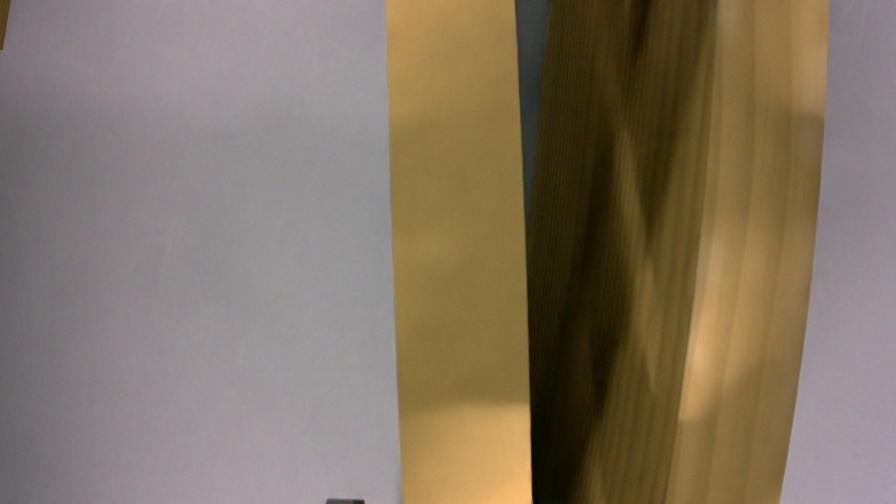

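move(
  arm1={"joints":{"gripper_m":0.0}},
  arm2={"joints":{"gripper_m":0.0}},
  arm3={"joints":{"gripper_m":0.0}},
  arm4={"joints":{"gripper_m":0.0}},
)

Scene clock: 593.67 s.
Joint torques (N m): arm1=[-0.41 -17.43 -0.47 4.8 -0.29 1.84 0.01] | arm2=[-1.77 -17.9 0.02 3.32 2.03 0.42 1.67] | arm3=[0.21 -25.6 0.57 -6.77 -0.33 0.47 -0.44] | arm4=[0.92 -16.84 2.49 -2.91 -1.33 -1.26 -1.56]
Motor temperatures (°C): arm1=[33 40 25 33 33 44 43] | arm2=[29 53 26 36 43 41 39] | arm3=[32 44 30 31 37 40 37] | arm4=[36 44 37 30 37 49 35]
Flange force (N): arm1=[-2.7 3.0 5.0] | arm2=[-5.2 -8.4 2.0] | arm3=no reading | arm4=[-2.4 -0.2 -14.5]
move: arm1 off_target; arm2 off_target; arm3 off_target; arm4 off_target
Joint velocities: within noise
arm1.joint_positions: joint1_rad=+0.173 joint2_rad=+1.444 joint3_rad=+0.000 joint4_rad=+1.883 joint5_rad=+0.000 joint6_rad=-0.185 joint7_rad=+0.163 gripper_m=+0.019
arm1.joint_status: gripper_m off_target (ended at +0.019, target +0.000)
arm1.hand: x=-0.3295 y=-0.5223 z=+0.4927 quat_wxyz=(-0.002, -0.022, -1.000, -0.002) (m; scene frame)
arm2.joint_positions: joint1_rad=-0.656 joint2_rad=+1.563 joint3_rad=+0.000 joint4_rad=+1.547 joint5_rad=+0.000 joint6_rad=+0.032 joint7_rad=+2.520 gripper_m=+0.020
arm2.joint_status: gripper_m off_target (ended at +0.020, target +0.000)
arm2.hand: x=-0.0294 y=-0.5338 z=+0.4973 quat_wxyz=(+0.003, +0.999, +0.035, +0.006) (m; scene frame)
arm3.joint_positions: joint1_rad=-0.589 joint2_rad=+1.743 joint3_rad=+0.000 joint4_rad=+0.521 joint5_rad=+0.000 joint6_rad=+0.877 joint7_rad=+0.882 gripper_m=+0.019
arm3.joint_status: gripper_m off_target (ended at +0.019, target +0.000)
arm3.hand: x=+0.5201 y=-0.4991 z=+0.5106 quat_wxyz=(-0.001, -0.999, -0.050, +0.000) (m; scene frame)
arm4.joint_positions: joint1_rad=+0.364 joint2_rad=+1.424 joint3_rad=+0.000 joint4_rad=+1.473 joint5_rad=+0.000 joint6_rad=+0.244 joint7_rad=-0.847 gripper_m=+0.019
arm4.joint_status: gripper_m off_target (ended at +0.019, target +0.000)
arm4.hand: x=-0.5199 y=-0.4808 z=+0.5106 quat_wxyz=(+0.001, -0.999, -0.042, -0.001) (m; scene frame)
pictures: none

move(
  arm1={"joints":{"gripper_m":0.055}},
)

move(
  arm1={"joints":{"joint1_rad":0.17443,"joint2_rad":0.61937,"joint4_rad":2.142,"joint6_rad":0.38022},"min_time_s":2.0},
  arm2={"joints":{"joint1_rad":-0.64297,"joint2_rad":1.14971,"joint4_rad":1.84837,"joint6_rad":0.14351,"joint7_rad":2.43583},"min_time_s":2.5},
  arm3={"joints":{"joint1_rad":-0.53464,"joint2_rad":1.28478,"joint4_rad":1.06073,"joint6_rad":0.79608,"joint7_rad":1.04086},"min_time_s":2.5},
  arm4={"joints":{"joint1_rad":0.33576,"joint2_rad":1.0272,"joint4_rad":1.71326,"joint6_rad":0.40113,"joint7_rad":-0.77034},"min_time_s":2.5},
)

Scene clock: 609.53 s.
Joint torques (N m): arm1=[0.1 -19.83 0.99 0.83 -0.17 -0.15 0.29] | arm2=[-2.31 -18.65 -0.46 3.43 2 0.38 1.68] | arm3=[0.39 -25.59 0.67 -6.81 -0.3 0.42 -0.47] | arm4=[1.3 -16.58 3.07 -2.99 -1.22 -1.35 -1.51]
Motor temperatures (°C): arm1=[33 39 25 33 33 44 43] | arm2=[29 51 26 35 43 40 39] | arm3=[32 43 30 31 37 40 37] | arm4=[36 43 36 30 37 49 35]
Flange force (N): arm1=[0.8 -2.3 1.9] | arm2=[-4.5 -9.6 4.0] | arm3=no reading | arm4=[-1.9 -0.9 -15.3]
move: arm1 done
Joint velocities: within noise
arm1.joint_positions: joint1_rad=+0.173 joint2_rad=+1.444 joint3_rad=+0.000 joint4_rad=+1.883 joint5_rad=+0.000 joint6_rad=-0.185 joint7_rad=+0.163 gripper_m=+0.055
arm1.joint_status: all done
arm1.hand: x=-0.3295 y=-0.5223 z=+0.4927 quat_wxyz=(-0.002, -0.022, -1.000, -0.002) (m; scene frame)
arm2: as last shown
arm2.hand: x=-0.0294 y=-0.5337 z=+0.4973 quat_wxyz=(+0.003, +0.999, +0.035, +0.006) (m; scene frame)
arm3.joint_positions: joint1_rad=-0.589 joint2_rad=+1.743 joint3_rad=+0.000 joint4_rad=+0.521 joint5_rad=+0.000 joint6_rad=+0.877 joint7_rad=+0.882 gripper_m=+0.019
arm3.joint_status: not commanded
arm3.hand: x=+0.5201 y=-0.4990 z=+0.5106 quat_wxyz=(-0.001, -0.999, -0.050, +0.000) (m; scene frame)
arm4.joint_positions: joint1_rad=+0.364 joint2_rad=+1.425 joint3_rad=+0.000 joint4_rad=+1.473 joint5_rad=+0.000 joint6_rad=+0.244 joint7_rad=-0.847 gripper_m=+0.019
arm4.joint_status: not commanded
arm4.hand: x=-0.5199 y=-0.4809 z=+0.5106 quat_wxyz=(+0.001, -0.999, -0.042, -0.001) (m; scene frame)
pictures: none

Scene clock: 612.37 s.
Joint torques (N m): arm1=[0.16 -16.63 0.87 -4.47 -0.13 -0.19 0.27] | arm2=[0.97 -18.65 0.85 5.31 -0.48 1.96 -0.68] | arm3=[1.96 -39.57 2.68 -10.91 0 0.89 -1.3] | arm4=[3.2 -29.15 5.29 -0.69 -0.38 3.39 -0.82]
Motor temperatures (°C): arm1=[33 39 25 33 33 44 43] | arm2=[29 51 26 35 43 40 39] | arm3=[32 44 30 31 37 40 37] | arm4=[36 43 36 30 37 49 35]
Flange force (N): arm1=[1.0 -1.3 4.2] | arm2=[-9.9 -12.0 6.8] | arm3=[1.2 0.6 23.3] | arm4=[9.0 3.5 25.5]
move: arm1 done; arm2 done; arm3 done; arm4 done
Joint velocities: within noise
arm1.joint_positions: joint1_rad=+0.174 joint2_rad=+0.619 joint3_rad=+0.000 joint4_rad=+2.142 joint5_rad=+0.000 joint6_rad=+0.380 joint7_rad=+0.163 gripper_m=+0.055
arm1.joint_status: all done
arm1.hand: x=-0.3301 y=-0.5221 z=+0.7992 quat_wxyz=(-0.002, -0.023, -1.000, -0.002) (m; scene frame)
arm2.joint_positions: joint1_rad=-0.643 joint2_rad=+1.150 joint3_rad=+0.000 joint4_rad=+1.848 joint5_rad=+0.000 joint6_rad=+0.143 joint7_rad=+2.436 gripper_m=+0.019
arm2.joint_status: all done
arm2.hand: x=-0.0259 y=-0.5308 z=+0.6693 quat_wxyz=(+0.003, +1.000, -0.013, +0.006) (m; scene frame)
arm3.joint_positions: joint1_rad=-0.535 joint2_rad=+1.285 joint3_rad=+0.000 joint4_rad=+1.061 joint5_rad=+0.000 joint6_rad=+0.796 joint7_rad=+1.041 gripper_m=+0.019
arm3.joint_status: all done
arm3.hand: x=+0.5172 y=-0.4535 z=+0.6825 quat_wxyz=(-0.001, -0.995, -0.102, +0.000) (m; scene frame)
arm4.joint_positions: joint1_rad=+0.336 joint2_rad=+1.027 joint3_rad=+0.000 joint4_rad=+1.713 joint5_rad=+0.000 joint6_rad=+0.401 joint7_rad=-0.770 gripper_m=+0.019
arm4.joint_status: all done
arm4.hand: x=-0.5191 y=-0.4648 z=+0.6825 quat_wxyz=(+0.001, -0.996, -0.094, -0.001) (m; scene frame)
pictures: none

move(
  arm2={"joints":{"joint1_rad":-0.53478,"joint2_rad":1.14596,"joint4_rad":1.90295,"joint6_rad":0.09268,"joint7_rad":2.548},"min_time_s":2.5},
  arm3={"joints":{"joint1_rad":-0.33244,"joint2_rad":1.15921,"joint4_rad":1.44135,"joint6_rad":0.54103,"joint7_rad":1.59306},"min_time_s":2.5},
  arm4={"joints":{"joint1_rad":0.21797,"joint2_rad":1.02348,"joint4_rad":1.72909,"joint6_rad":0.38902,"joint7_rad":-0.53813},"min_time_s":2.5},
)

Scene clock: 620.00 s.
Joint torques (N m): arm1=[0.11 -16.6 0.84 -4.4 -0.17 -0.2 0.25] | arm2=[-2.92 -13.72 -3.93 7.6 -0.43 2.82 -0.32] | arm3=[3.01 -34 3.98 -3.31 0.34 2.87 -0.87] | arm4=[2.78 -29.94 4.31 0.09 -1.34 4 -1.59]
Motor temperatures (°C): arm1=[33 39 25 32 33 44 43] | arm2=[29 50 26 35 43 40 39] | arm3=[31 45 30 31 37 40 37] | arm4=[36 43 36 30 37 49 35]
Flange force (N): arm1=[0.8 -1.2 4.1] | arm2=[-2.3 -19.7 -0.9] | arm3=[-10.6 3.3 27.1] | arm4=[6.6 8.0 29.1]
move: arm2 done; arm3 done; arm4 done
Joint velocities: within noise
arm1: as last shown
arm2.joint_positions: joint1_rad=-0.535 joint2_rad=+1.146 joint3_rad=+0.000 joint4_rad=+1.903 joint5_rad=+0.000 joint6_rad=+0.093 joint7_rad=+2.548 gripper_m=+0.019
arm2.joint_status: all done
arm2.hand: x=+0.0223 y=-0.5197 z=+0.6694 quat_wxyz=(+0.002, +1.000, -0.011, +0.006) (m; scene frame)
arm3.joint_positions: joint1_rad=-0.332 joint2_rad=+1.159 joint3_rad=+0.000 joint4_rad=+1.441 joint5_rad=+0.000 joint6_rad=+0.541 joint7_rad=+1.593 gripper_m=+0.019
arm3.joint_status: all done
arm3.hand: x=+0.5158 y=-0.3074 z=+0.6824 quat_wxyz=(-0.001, -0.962, -0.274, +0.000) (m; scene frame)
arm4.joint_positions: joint1_rad=+0.218 joint2_rad=+1.023 joint3_rad=+0.000 joint4_rad=+1.729 joint5_rad=+0.000 joint6_rad=+0.389 joint7_rad=-0.538 gripper_m=+0.019
arm4.joint_status: all done
arm4.hand: x=-0.4906 y=-0.4160 z=+0.6826 quat_wxyz=(+0.001, -0.964, -0.266, -0.001) (m; scene frame)
pictures: none

move(
  arm2={"joints":{"joint1_rad":-0.31452,"joint2_rad":1.15554,"joint4_rad":1.81827,"joint6_rad":0.16778,"joint7_rad":2.77528},"min_time_s":2.6},
  arm3={"joints":{"joint1_rad":-0.0207,"joint2_rad":1.11604,"joint4_rad":1.59647,"joint6_rad":0.42908,"joint7_rad":2.2548},"min_time_s":2.6},
  arm4={"joints":{"joint1_rad":0.01785,"joint2_rad":1.02561,"joint4_rad":1.72232,"joint6_rad":0.39366,"joint7_rad":-0.38825},"min_time_s":2.6},
)

Scene clock: 624.83 s.
Joint torques (N m): arm1=[0.17 -16.58 0.81 -4.35 -0.16 -0.15 0.22] | arm2=[-3.82 -5.16 -5.96 16.55 -1.03 7.47 -0.58] | arm3=[11.86 -31.97 12.94 0.36 1.58 3.72 -1.34] | arm4=[1.44 -30.94 2.52 0.72 -2.28 4.14 -2.28]
Motor temperatures (°C): arm1=[33 39 25 32 33 44 43] | arm2=[29 50 26 35 43 40 39] | arm3=[31 46 30 31 37 40 37] | arm4=[35 43 36 30 37 49 35]
Flange force (N): arm1=[0.9 -1.1 4.2] | arm2=[-0.4 -35.0 -6.7] | arm3=[-24.6 6.1 30.2] | arm4=[2.4 13.4 31.7]
move: arm2 done; arm3 done; arm4 done
Joint velocities: within noise
arm1: as last shown
arm2.joint_positions: joint1_rad=-0.315 joint2_rad=+1.156 joint3_rad=+0.000 joint4_rad=+1.818 joint5_rad=+0.000 joint6_rad=+0.168 joint7_rad=+2.775 gripper_m=+0.019
arm2.joint_status: all done
arm2.hand: x=+0.0973 y=-0.4608 z=+0.6693 quat_wxyz=(+0.003, +1.000, -0.008, +0.006) (m; scene frame)
arm3.joint_positions: joint1_rad=-0.021 joint2_rad=+1.116 joint3_rad=+0.000 joint4_rad=+1.596 joint5_rad=+0.000 joint6_rad=+0.429 joint7_rad=+2.255 gripper_m=+0.019
arm3.joint_status: all done
arm3.hand: x=+0.4983 y=-0.1380 z=+0.6822 quat_wxyz=(-0.001, -0.899, -0.437, +0.000) (m; scene frame)
arm4.joint_positions: joint1_rad=+0.018 joint2_rad=+1.026 joint3_rad=+0.000 joint4_rad=+1.722 joint5_rad=+0.000 joint6_rad=+0.394 joint7_rad=-0.388 gripper_m=+0.019
arm4.joint_status: all done
arm4.hand: x=-0.4477 y=-0.3301 z=+0.6826 quat_wxyz=(+0.000, -0.903, -0.430, -0.001) (m; scene frame)
pictures: none

move(
  arm2={"joints":{"joint1_rad":-0.11385,"joint2_rad":1.20495,"joint4_rad":1.5488,"joint6_rad":0.38784,"joint7_rad":2.98395},"min_time_s":2.6},
  arm3={"joints":{"joint1_rad":0.2827,"joint2_rad":1.1684,"joint4_rad":1.40515,"joint6_rad":0.56804,"joint7_rad":2.9082},"min_time_s":2.6},
  arm4={"joints":{"joint1_rad":-0.2025,"joint2_rad":1.0352,"joint4_rad":1.68707,"joint6_rad":0.41932,"joint7_rad":-0.2586},"min_time_s":2.6},
)

Scene clock: 630.50 s.
Joint torques (N m): arm1=[0.12 -16.52 0.9 -4.36 -0.13 -0.16 0.28] | arm2=[1.89 -6.29 1.15 17.2 -0.15 8.6 -0.42] | arm3=[15.8 -40.74 15.98 -12.23 2.88 -1.33 -1.67] | arm4=[-0.41 -32.61 0.24 -2.23 -2.95 2.8 -2.48]
Motor temperatures (°C): arm1=[33 39 25 32 33 44 43] | arm2=[29 49 26 35 43 40 39] | arm3=[31 46 30 31 37 40 37] | arm4=[35 43 35 30 37 49 35]
Flange force (N): arm1=[0.9 -1.2 4.0] | arm2=[-6.8 -38.9 -3.9] | arm3=[-24.0 10.9 27.9] | arm4=[-4.2 10.3 30.5]
move: arm2 done; arm3 done; arm4 done
TORQUE WARNING: arm3's joint2_rad reached its warning level (56.7 N m). A warning alone does not stop the arm.
Joint velocities: within noise
arm1: as last shown
arm2.joint_positions: joint1_rad=-0.114 joint2_rad=+1.205 joint3_rad=+0.000 joint4_rad=+1.549 joint5_rad=+0.000 joint6_rad=+0.388 joint7_rad=+2.984 gripper_m=+0.019
arm2.joint_status: all done
arm2.hand: x=+0.1723 y=-0.3705 z=+0.6694 quat_wxyz=(+0.003, +1.000, -0.004, +0.006) (m; scene frame)
arm3.joint_positions: joint1_rad=+0.283 joint2_rad=+1.168 joint3_rad=+0.000 joint4_rad=+1.405 joint5_rad=+0.000 joint6_rad=+0.568 joint7_rad=+2.908 gripper_m=+0.019
arm3.joint_status: all done
arm3.hand: x=+0.4478 y=+0.0198 z=+0.6828 quat_wxyz=(-0.001, -0.810, -0.587, +0.001) (m; scene frame)
arm4.joint_positions: joint1_rad=-0.203 joint2_rad=+1.035 joint3_rad=+0.000 joint4_rad=+1.687 joint5_rad=+0.000 joint6_rad=+0.419 joint7_rad=-0.259 gripper_m=+0.019
arm4.joint_status: all done
arm4.hand: x=-0.4136 y=-0.2280 z=+0.6825 quat_wxyz=(+0.000, -0.814, -0.581, -0.001) (m; scene frame)
pictures: none

move(
  arm2={"joints":{"joint1_rad":0.01787,"joint2_rad":1.30613,"joint4_rad":1.18869,"joint6_rad":0.64677,"joint7_rad":3.12367},"min_time_s":2.6},
  arm3={"joints":{"joint1_rad":0.44616,"joint2_rad":1.28062,"joint4_rad":1.06644,"joint6_rad":0.79453,"joint7_rad":3.38066},"min_time_s":2.6},
  arm4={"joints":{"joint1_rad":-0.36922,"joint2_rad":1.05786,"joint4_rad":1.60589,"joint6_rad":0.47784,"joint7_rad":-0.11632},"min_time_s":2.6},
  cameras=["cam_low"],
)

Scene clock: 636.20 s.
Joint torques (N m): arm1=[0.26 -16.6 0.88 -4.41 -0.13 -0.2 0.25] | arm2=[12.35 -8.29 10.53 13.7 3.35 8.33 -0.13] | arm3=[15.37 -43.57 14.07 -13.52 5.39 0.21 0.47] | arm4=[-3.4 -27.98 -2.75 7.46 -2.39 8.48 -1.02]
Motor temperatures (°C): arm1=[33 38 25 32 33 44 43] | arm2=[29 49 26 35 43 40 39] | arm3=[31 46 30 31 37 40 37] | arm4=[35 43 35 30 37 49 35]
Flange force (N): arm1=[1.2 -1.1 4.1] | arm2=[-19.3 -39.0 -4.9] | arm3=[-26.0 -1.5 28.0] | arm4=[-7.1 29.1 32.6]
move: arm2 done; arm3 done; arm4 done
Joint velocities: within noise
arm1: as last shown
arm2.joint_positions: joint1_rad=+0.018 joint2_rad=+1.306 joint3_rad=+0.000 joint4_rad=+1.189 joint5_rad=+0.000 joint6_rad=+0.647 joint7_rad=+3.124 gripper_m=+0.019
arm2.joint_status: all done
arm2.hand: x=+0.2381 y=-0.2843 z=+0.6694 quat_wxyz=(+0.003, +1.000, +0.000, +0.006) (m; scene frame)
arm3.joint_positions: joint1_rad=+0.446 joint2_rad=+1.281 joint3_rad=+0.000 joint4_rad=+1.066 joint5_rad=+0.000 joint6_rad=+0.795 joint7_rad=+3.381 gripper_m=+0.019
arm3.joint_status: all done
arm3.hand: x=+0.3976 y=+0.1260 z=+0.6829 quat_wxyz=(-0.001, -0.710, -0.705, +0.001) (m; scene frame)
arm4.joint_positions: joint1_rad=-0.369 joint2_rad=+1.058 joint3_rad=+0.000 joint4_rad=+1.606 joint5_rad=+0.000 joint6_rad=+0.478 joint7_rad=-0.116 gripper_m=+0.019
arm4.joint_status: all done
arm4.hand: x=-0.3890 y=-0.1444 z=+0.6825 quat_wxyz=(+0.000, -0.715, -0.699, -0.001) (m; scene frame)
pictures: cam_low
Images, in order (width x height): cam_low 896x504.

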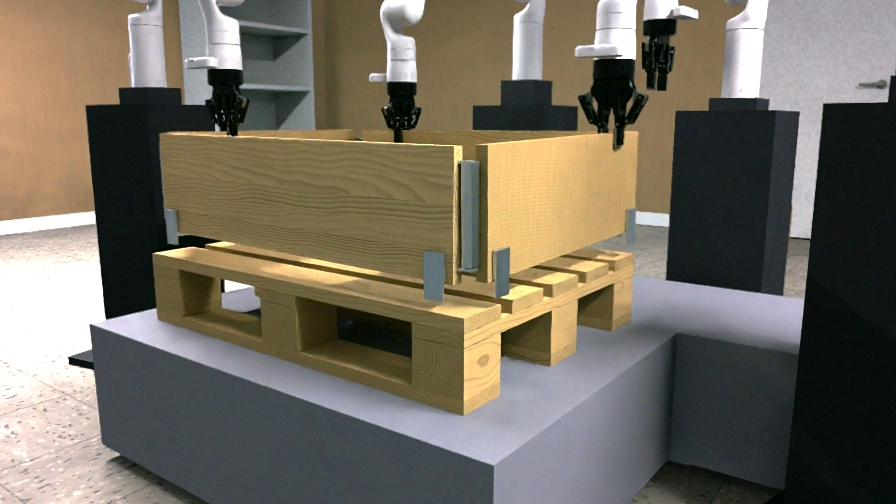

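move(
  arm2={"joints":{"joint1_rad":0.02158,"joint2_rad":1.33515,"joint4_rad":1.16095,"joint6_rad":0.64549,"joint7_rad":3.12138},"min_time_s":1.0},
  arm3={"joints":{"joint1_rad":0.44574,"joint2_rad":1.29448,"joint4_rad":1.08191,"joint6_rad":0.7652,"joint7_rad":3.37424},"min_time_s":1.0},
  arm4={"joints":{"joint1_rad":-0.3801,"joint2_rad":1.08959,"joint4_rad":1.57583,"joint6_rad":0.47617,"joint7_rad":-0.1332},"min_time_s":1.0},
  cameras=["cam_low"],
)

Scene clock: 647.50 s.
Joint torques (N m): arm1=[0.14 -16.67 0.84 -4.44 -0.14 -0.24 0.26] | arm2=[7.18 -12.09 6.38 8.02 2.23 5.32 0.09] | arm3=[8.5 -45.35 8 -14.98 2.66 -0.68 0.24] | arm4=[-1.95 -32.87 -0.95 -0.31 -2.14 4.56 -1.25]
Motor temperatures (°C): arm1=[33 38 25 32 33 44 43] | arm2=[29 48 26 34 43 40 39] | arm3=[31 46 30 31 37 40 37] | arm4=[35 43 35 30 37 49 35]
Flange force (N): arm1=[0.9 -1.1 4.2] | arm2=[-11.2 -27.6 -6.0] | arm3=[-15.8 4.0 29.2] | arm4=[-5.3 14.6 31.9]
move: arm2 done; arm3 done; arm4 done
Joint velocities: within noise
arm1: as last shown
arm2.joint_positions: joint1_rad=+0.022 joint2_rad=+1.335 joint3_rad=+0.000 joint4_rad=+1.161 joint5_rad=+0.000 joint6_rad=+0.645 joint7_rad=+3.121 gripper_m=+0.019
arm2.joint_status: all done
arm2.hand: x=+0.2406 y=-0.2817 z=+0.6573 quat_wxyz=(+0.003, +1.000, -0.003, +0.006) (m; scene frame)
arm3.joint_positions: joint1_rad=+0.446 joint2_rad=+1.294 joint3_rad=+0.000 joint4_rad=+1.082 joint5_rad=+0.000 joint6_rad=+0.765 joint7_rad=+3.374 gripper_m=+0.019
arm3.joint_status: all done
arm3.hand: x=+0.4024 y=+0.1248 z=+0.6709 quat_wxyz=(+0.000, -0.712, -0.703, +0.001) (m; scene frame)
arm4.joint_positions: joint1_rad=-0.380 joint2_rad=+1.090 joint3_rad=+0.000 joint4_rad=+1.576 joint5_rad=+0.000 joint6_rad=+0.476 joint7_rad=-0.133 gripper_m=+0.019
arm4.joint_status: all done
arm4.hand: x=-0.3835 y=-0.1381 z=+0.6705 quat_wxyz=(+0.000, -0.717, -0.697, -0.001) (m; scene frame)
pictures: cam_low
Images, in order (width x height): cam_low 896x504.

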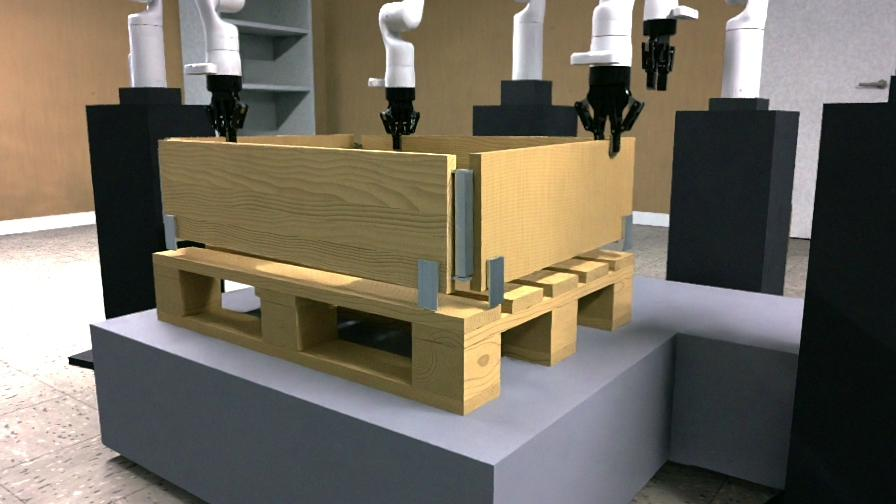

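zoom_image(
  camera="cam_low",
  region=[410, 250, 530, 340],
)

Scaled by 4.200 from the camera's 896x504 image, which has a finer 1280x720 frame.

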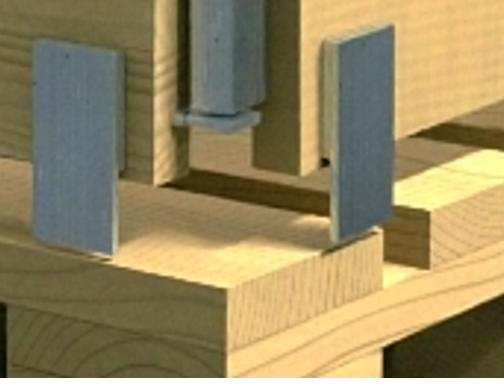

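move(
  arm2={"joints":{"joint1_rad":0.0162,"joint2_rad":1.35117,"joint4_rad":1.11047,"joint6_rad":0.67995,"joint7_rad":3.116},"min_time_s":0.8},
  arm3={"joints":{"joint1_rad":0.46022,"joint2_rad":1.30533,"joint4_rad":1.05077,"joint6_rad":0.78549,"joint7_rad":3.38872},"min_time_s":0.8},
  arm4={"joints":{"joint1_rad":-0.39997,"joint2_rad":1.08696,"joint4_rad":1.5849,"joint6_rad":0.46973,"joint7_rad":-0.15307},"min_time_s":0.8},
)

Scene clock: 654.80 s.
Joint torques (N m): arm1=[0.17 -16.57 0.83 -4.31 -0.11 -0.18 0.27] | arm2=[5.89 -12.28 5.03 7.83 1.77 5.35 -0.01] | arm3=[8.71 -45.53 8.17 -15.18 2.92 -0.61 0.34] | arm4=[-1.99 -33.61 -0.86 -1.48 -1.98 3.86 -1.12]
Motor temperatures (°C): arm1=[33 38 25 32 33 44 43] | arm2=[29 47 26 34 43 40 39] | arm3=[31 47 30 31 37 40 37] | arm4=[35 43 35 30 37 49 35]
Flange force (N): arm1=[1.0 -0.9 4.0] | arm2=[-8.9 -28.3 -5.8] | arm3=[-16.3 4.1 29.0] | arm4=[-5.1 12.6 31.9]
move: arm2 done; arm3 done; arm4 done
Joint velocities: within noise
arm1: as last shown
arm2.joint_positions: joint1_rad=+0.016 joint2_rad=+1.351 joint3_rad=+0.000 joint4_rad=+1.110 joint5_rad=+0.000 joint6_rad=+0.680 joint7_rad=+3.116 gripper_m=+0.019
arm2.joint_status: all done
arm2.hand: x=+0.2371 y=-0.2716 z=+0.6573 quat_wxyz=(+0.003, +1.000, -0.003, +0.006) (m; scene frame)
arm3.joint_positions: joint1_rad=+0.460 joint2_rad=+1.305 joint3_rad=+0.000 joint4_rad=+1.051 joint5_rad=+0.000 joint6_rad=+0.786 joint7_rad=+3.389 gripper_m=+0.019
arm3.joint_status: all done
arm3.hand: x=+0.3994 y=+0.1348 z=+0.6709 quat_wxyz=(-0.001, -0.712, -0.703, +0.001) (m; scene frame)
arm4.joint_positions: joint1_rad=-0.400 joint2_rad=+1.087 joint3_rad=+0.000 joint4_rad=+1.585 joint5_rad=+0.000 joint6_rad=+0.470 joint7_rad=-0.153 gripper_m=+0.019
arm4.joint_status: all done
arm4.hand: x=-0.3865 y=-0.1281 z=+0.6705 quat_wxyz=(+0.000, -0.717, -0.697, -0.001) (m; scene frame)
pictures: none

move(
  arm2={"joints":{"joint2_rad":1.44131,"joint4_rad":1.04702,"joint6_rad":0.65326},"min_time_s":2.5},
  arm3={"joints":{"joint2_rad":1.39143,"joint4_rad":1.00004,"joint6_rad":0.75012},"min_time_s":2.5},
  arm4={"joints":{"joint2_rad":1.1795,"joint4_rad":1.55038,"joint6_rad":0.41171},"min_time_s":2.5},
  cameras=["cam_low"],
)

Scene clock: 659.37 s.
Joint torques (N m): arm1=[0.17 -16.58 0.85 -4.41 -0.15 -0.17 0.3] | arm2=[6.7 33.56 5.32 5.55 2.58 -8.21 0.19] | arm3=[3.02 -0.48 2.63 -14.92 0.95 -14.1 -0.12] | arm4=[-3.23 18.84 -2.44 -5.62 -1.68 -8.6 -1.23]
Motor temperatures (°C): arm1=[33 38 25 32 33 44 43] | arm2=[29 47 26 34 43 40 39] | arm3=[31 47 30 31 37 40 37] | arm4=[35 43 35 30 37 49 35]
Flange force (N): arm1=[1.1 -1.2 4.1] | arm2=[-11.2 10.6 -114.2] | arm3=[-17.7 43.3 -74.4] | arm4=[-11.2 -20.3 -102.1]
move: arm2 done; arm3 done; arm4 done
Joint velocities: within noise
arm1: as last shown
arm2.joint_positions: joint1_rad=+0.016 joint2_rad=+1.441 joint3_rad=+0.000 joint4_rad=+1.047 joint5_rad=+0.000 joint6_rad=+0.653 joint7_rad=+3.116 gripper_m=+0.019
arm2.joint_status: all done
arm2.hand: x=+0.2376 y=-0.2718 z=+0.6149 quat_wxyz=(+0.003, +1.000, -0.003, +0.006) (m; scene frame)
arm3.joint_positions: joint1_rad=+0.460 joint2_rad=+1.391 joint3_rad=+0.000 joint4_rad=+1.000 joint5_rad=+0.000 joint6_rad=+0.750 joint7_rad=+3.389 gripper_m=+0.019
arm3.joint_status: all done
arm3.hand: x=+0.3993 y=+0.1348 z=+0.6280 quat_wxyz=(+0.000, -0.712, -0.703, +0.001) (m; scene frame)
arm4.joint_positions: joint1_rad=-0.400 joint2_rad=+1.179 joint3_rad=+0.000 joint4_rad=+1.550 joint5_rad=+0.000 joint6_rad=+0.412 joint7_rad=-0.153 gripper_m=+0.019
arm4.joint_status: all done
arm4.hand: x=-0.3863 y=-0.1281 z=+0.6276 quat_wxyz=(+0.000, -0.717, -0.697, -0.001) (m; scene frame)
pictures: cam_low
Images, in order (width x height): cam_low 896x504.

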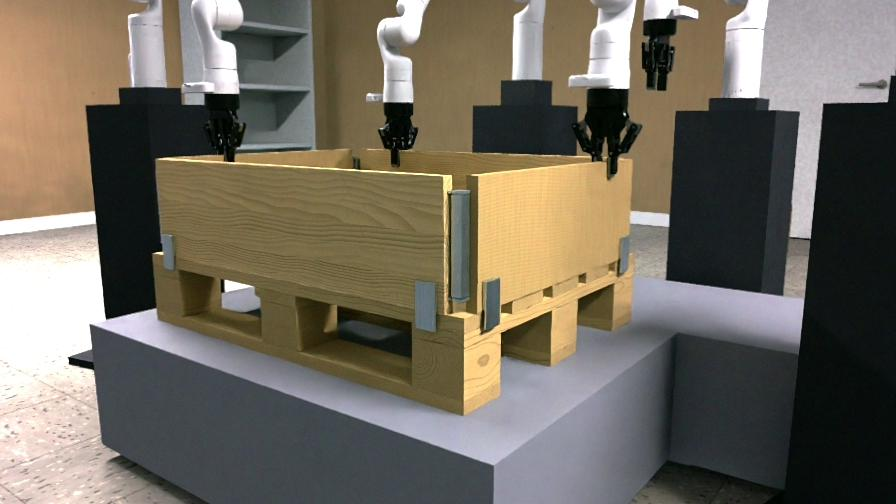

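zoom_image(
  camera="cam_low",
  region=[400, 230, 640, 350],
)

Scaled by 2.100 from the camera's 896x504 image, which has a finer 1280x720 frame.

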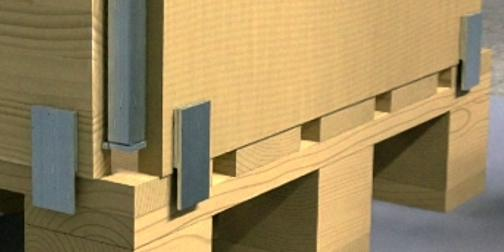

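move(
  arm2={"joints":{"gripper_m":0.045},"min_time_s":1.5},
  arm3={"joints":{"gripper_m":0.045},"min_time_s":1.5},
  arm4={"joints":{"gripper_m":0.045},"min_time_s":1.5},
)

Scene clock: 661.77 s.
Joint torques (N m): arm1=[0.12 -16.58 0.86 -4.44 -0.1 -0.21 0.3] | arm2=[-0.04 -24.46 0.25 -3.23 -0.11 -0.25 -0.42] | arm3=[0.41 -24.08 1.07 -6.48 0.16 -0.2 -0.19] | arm4=[-0.02 -22.93 2.44 -3.79 -0.11 0.01 -0.13]
Motor temperatures (°C): arm1=[33 38 25 32 33 44 43] | arm2=[29 47 26 34 43 40 39] | arm3=[31 46 30 31 37 40 37] | arm4=[35 43 34 30 37 49 35]
Flange force (N): arm1=[1.0 -1.3 4.0] | arm2=[1.3 -10.8 1.1] | arm3=[-1.8 4.6 -4.5] | arm4=[-0.7 -0.1 1.1]
move: arm2 done; arm3 done; arm4 done
Joint velocities: within noise
arm1.joint_positions: joint1_rad=+0.174 joint2_rad=+0.619 joint3_rad=+0.000 joint4_rad=+2.142 joint5_rad=+0.000 joint6_rad=+0.380 joint7_rad=+0.163 gripper_m=+0.055
arm1.joint_status: not commanded
arm1.hand: x=-0.3301 y=-0.5221 z=+0.7992 quat_wxyz=(-0.002, -0.023, -1.000, -0.002) (m; scene frame)
arm2.joint_positions: joint1_rad=+0.016 joint2_rad=+1.441 joint3_rad=+0.000 joint4_rad=+1.047 joint5_rad=+0.000 joint6_rad=+0.653 joint7_rad=+3.116 gripper_m=+0.045
arm2.joint_status: all done
arm2.hand: x=+0.2376 y=-0.2719 z=+0.6148 quat_wxyz=(+0.003, +1.000, -0.003, +0.006) (m; scene frame)
arm3.joint_positions: joint1_rad=+0.460 joint2_rad=+1.391 joint3_rad=+0.000 joint4_rad=+1.000 joint5_rad=+0.000 joint6_rad=+0.750 joint7_rad=+3.389 gripper_m=+0.045
arm3.joint_status: all done
arm3.hand: x=+0.3994 y=+0.1348 z=+0.6279 quat_wxyz=(-0.001, -0.712, -0.703, +0.001) (m; scene frame)
arm4.joint_positions: joint1_rad=-0.400 joint2_rad=+1.179 joint3_rad=+0.000 joint4_rad=+1.550 joint5_rad=+0.000 joint6_rad=+0.412 joint7_rad=-0.153 gripper_m=+0.045
arm4.joint_status: all done
arm4.hand: x=-0.3864 y=-0.1281 z=+0.6275 quat_wxyz=(+0.000, -0.717, -0.697, -0.001) (m; scene frame)
pictures: none


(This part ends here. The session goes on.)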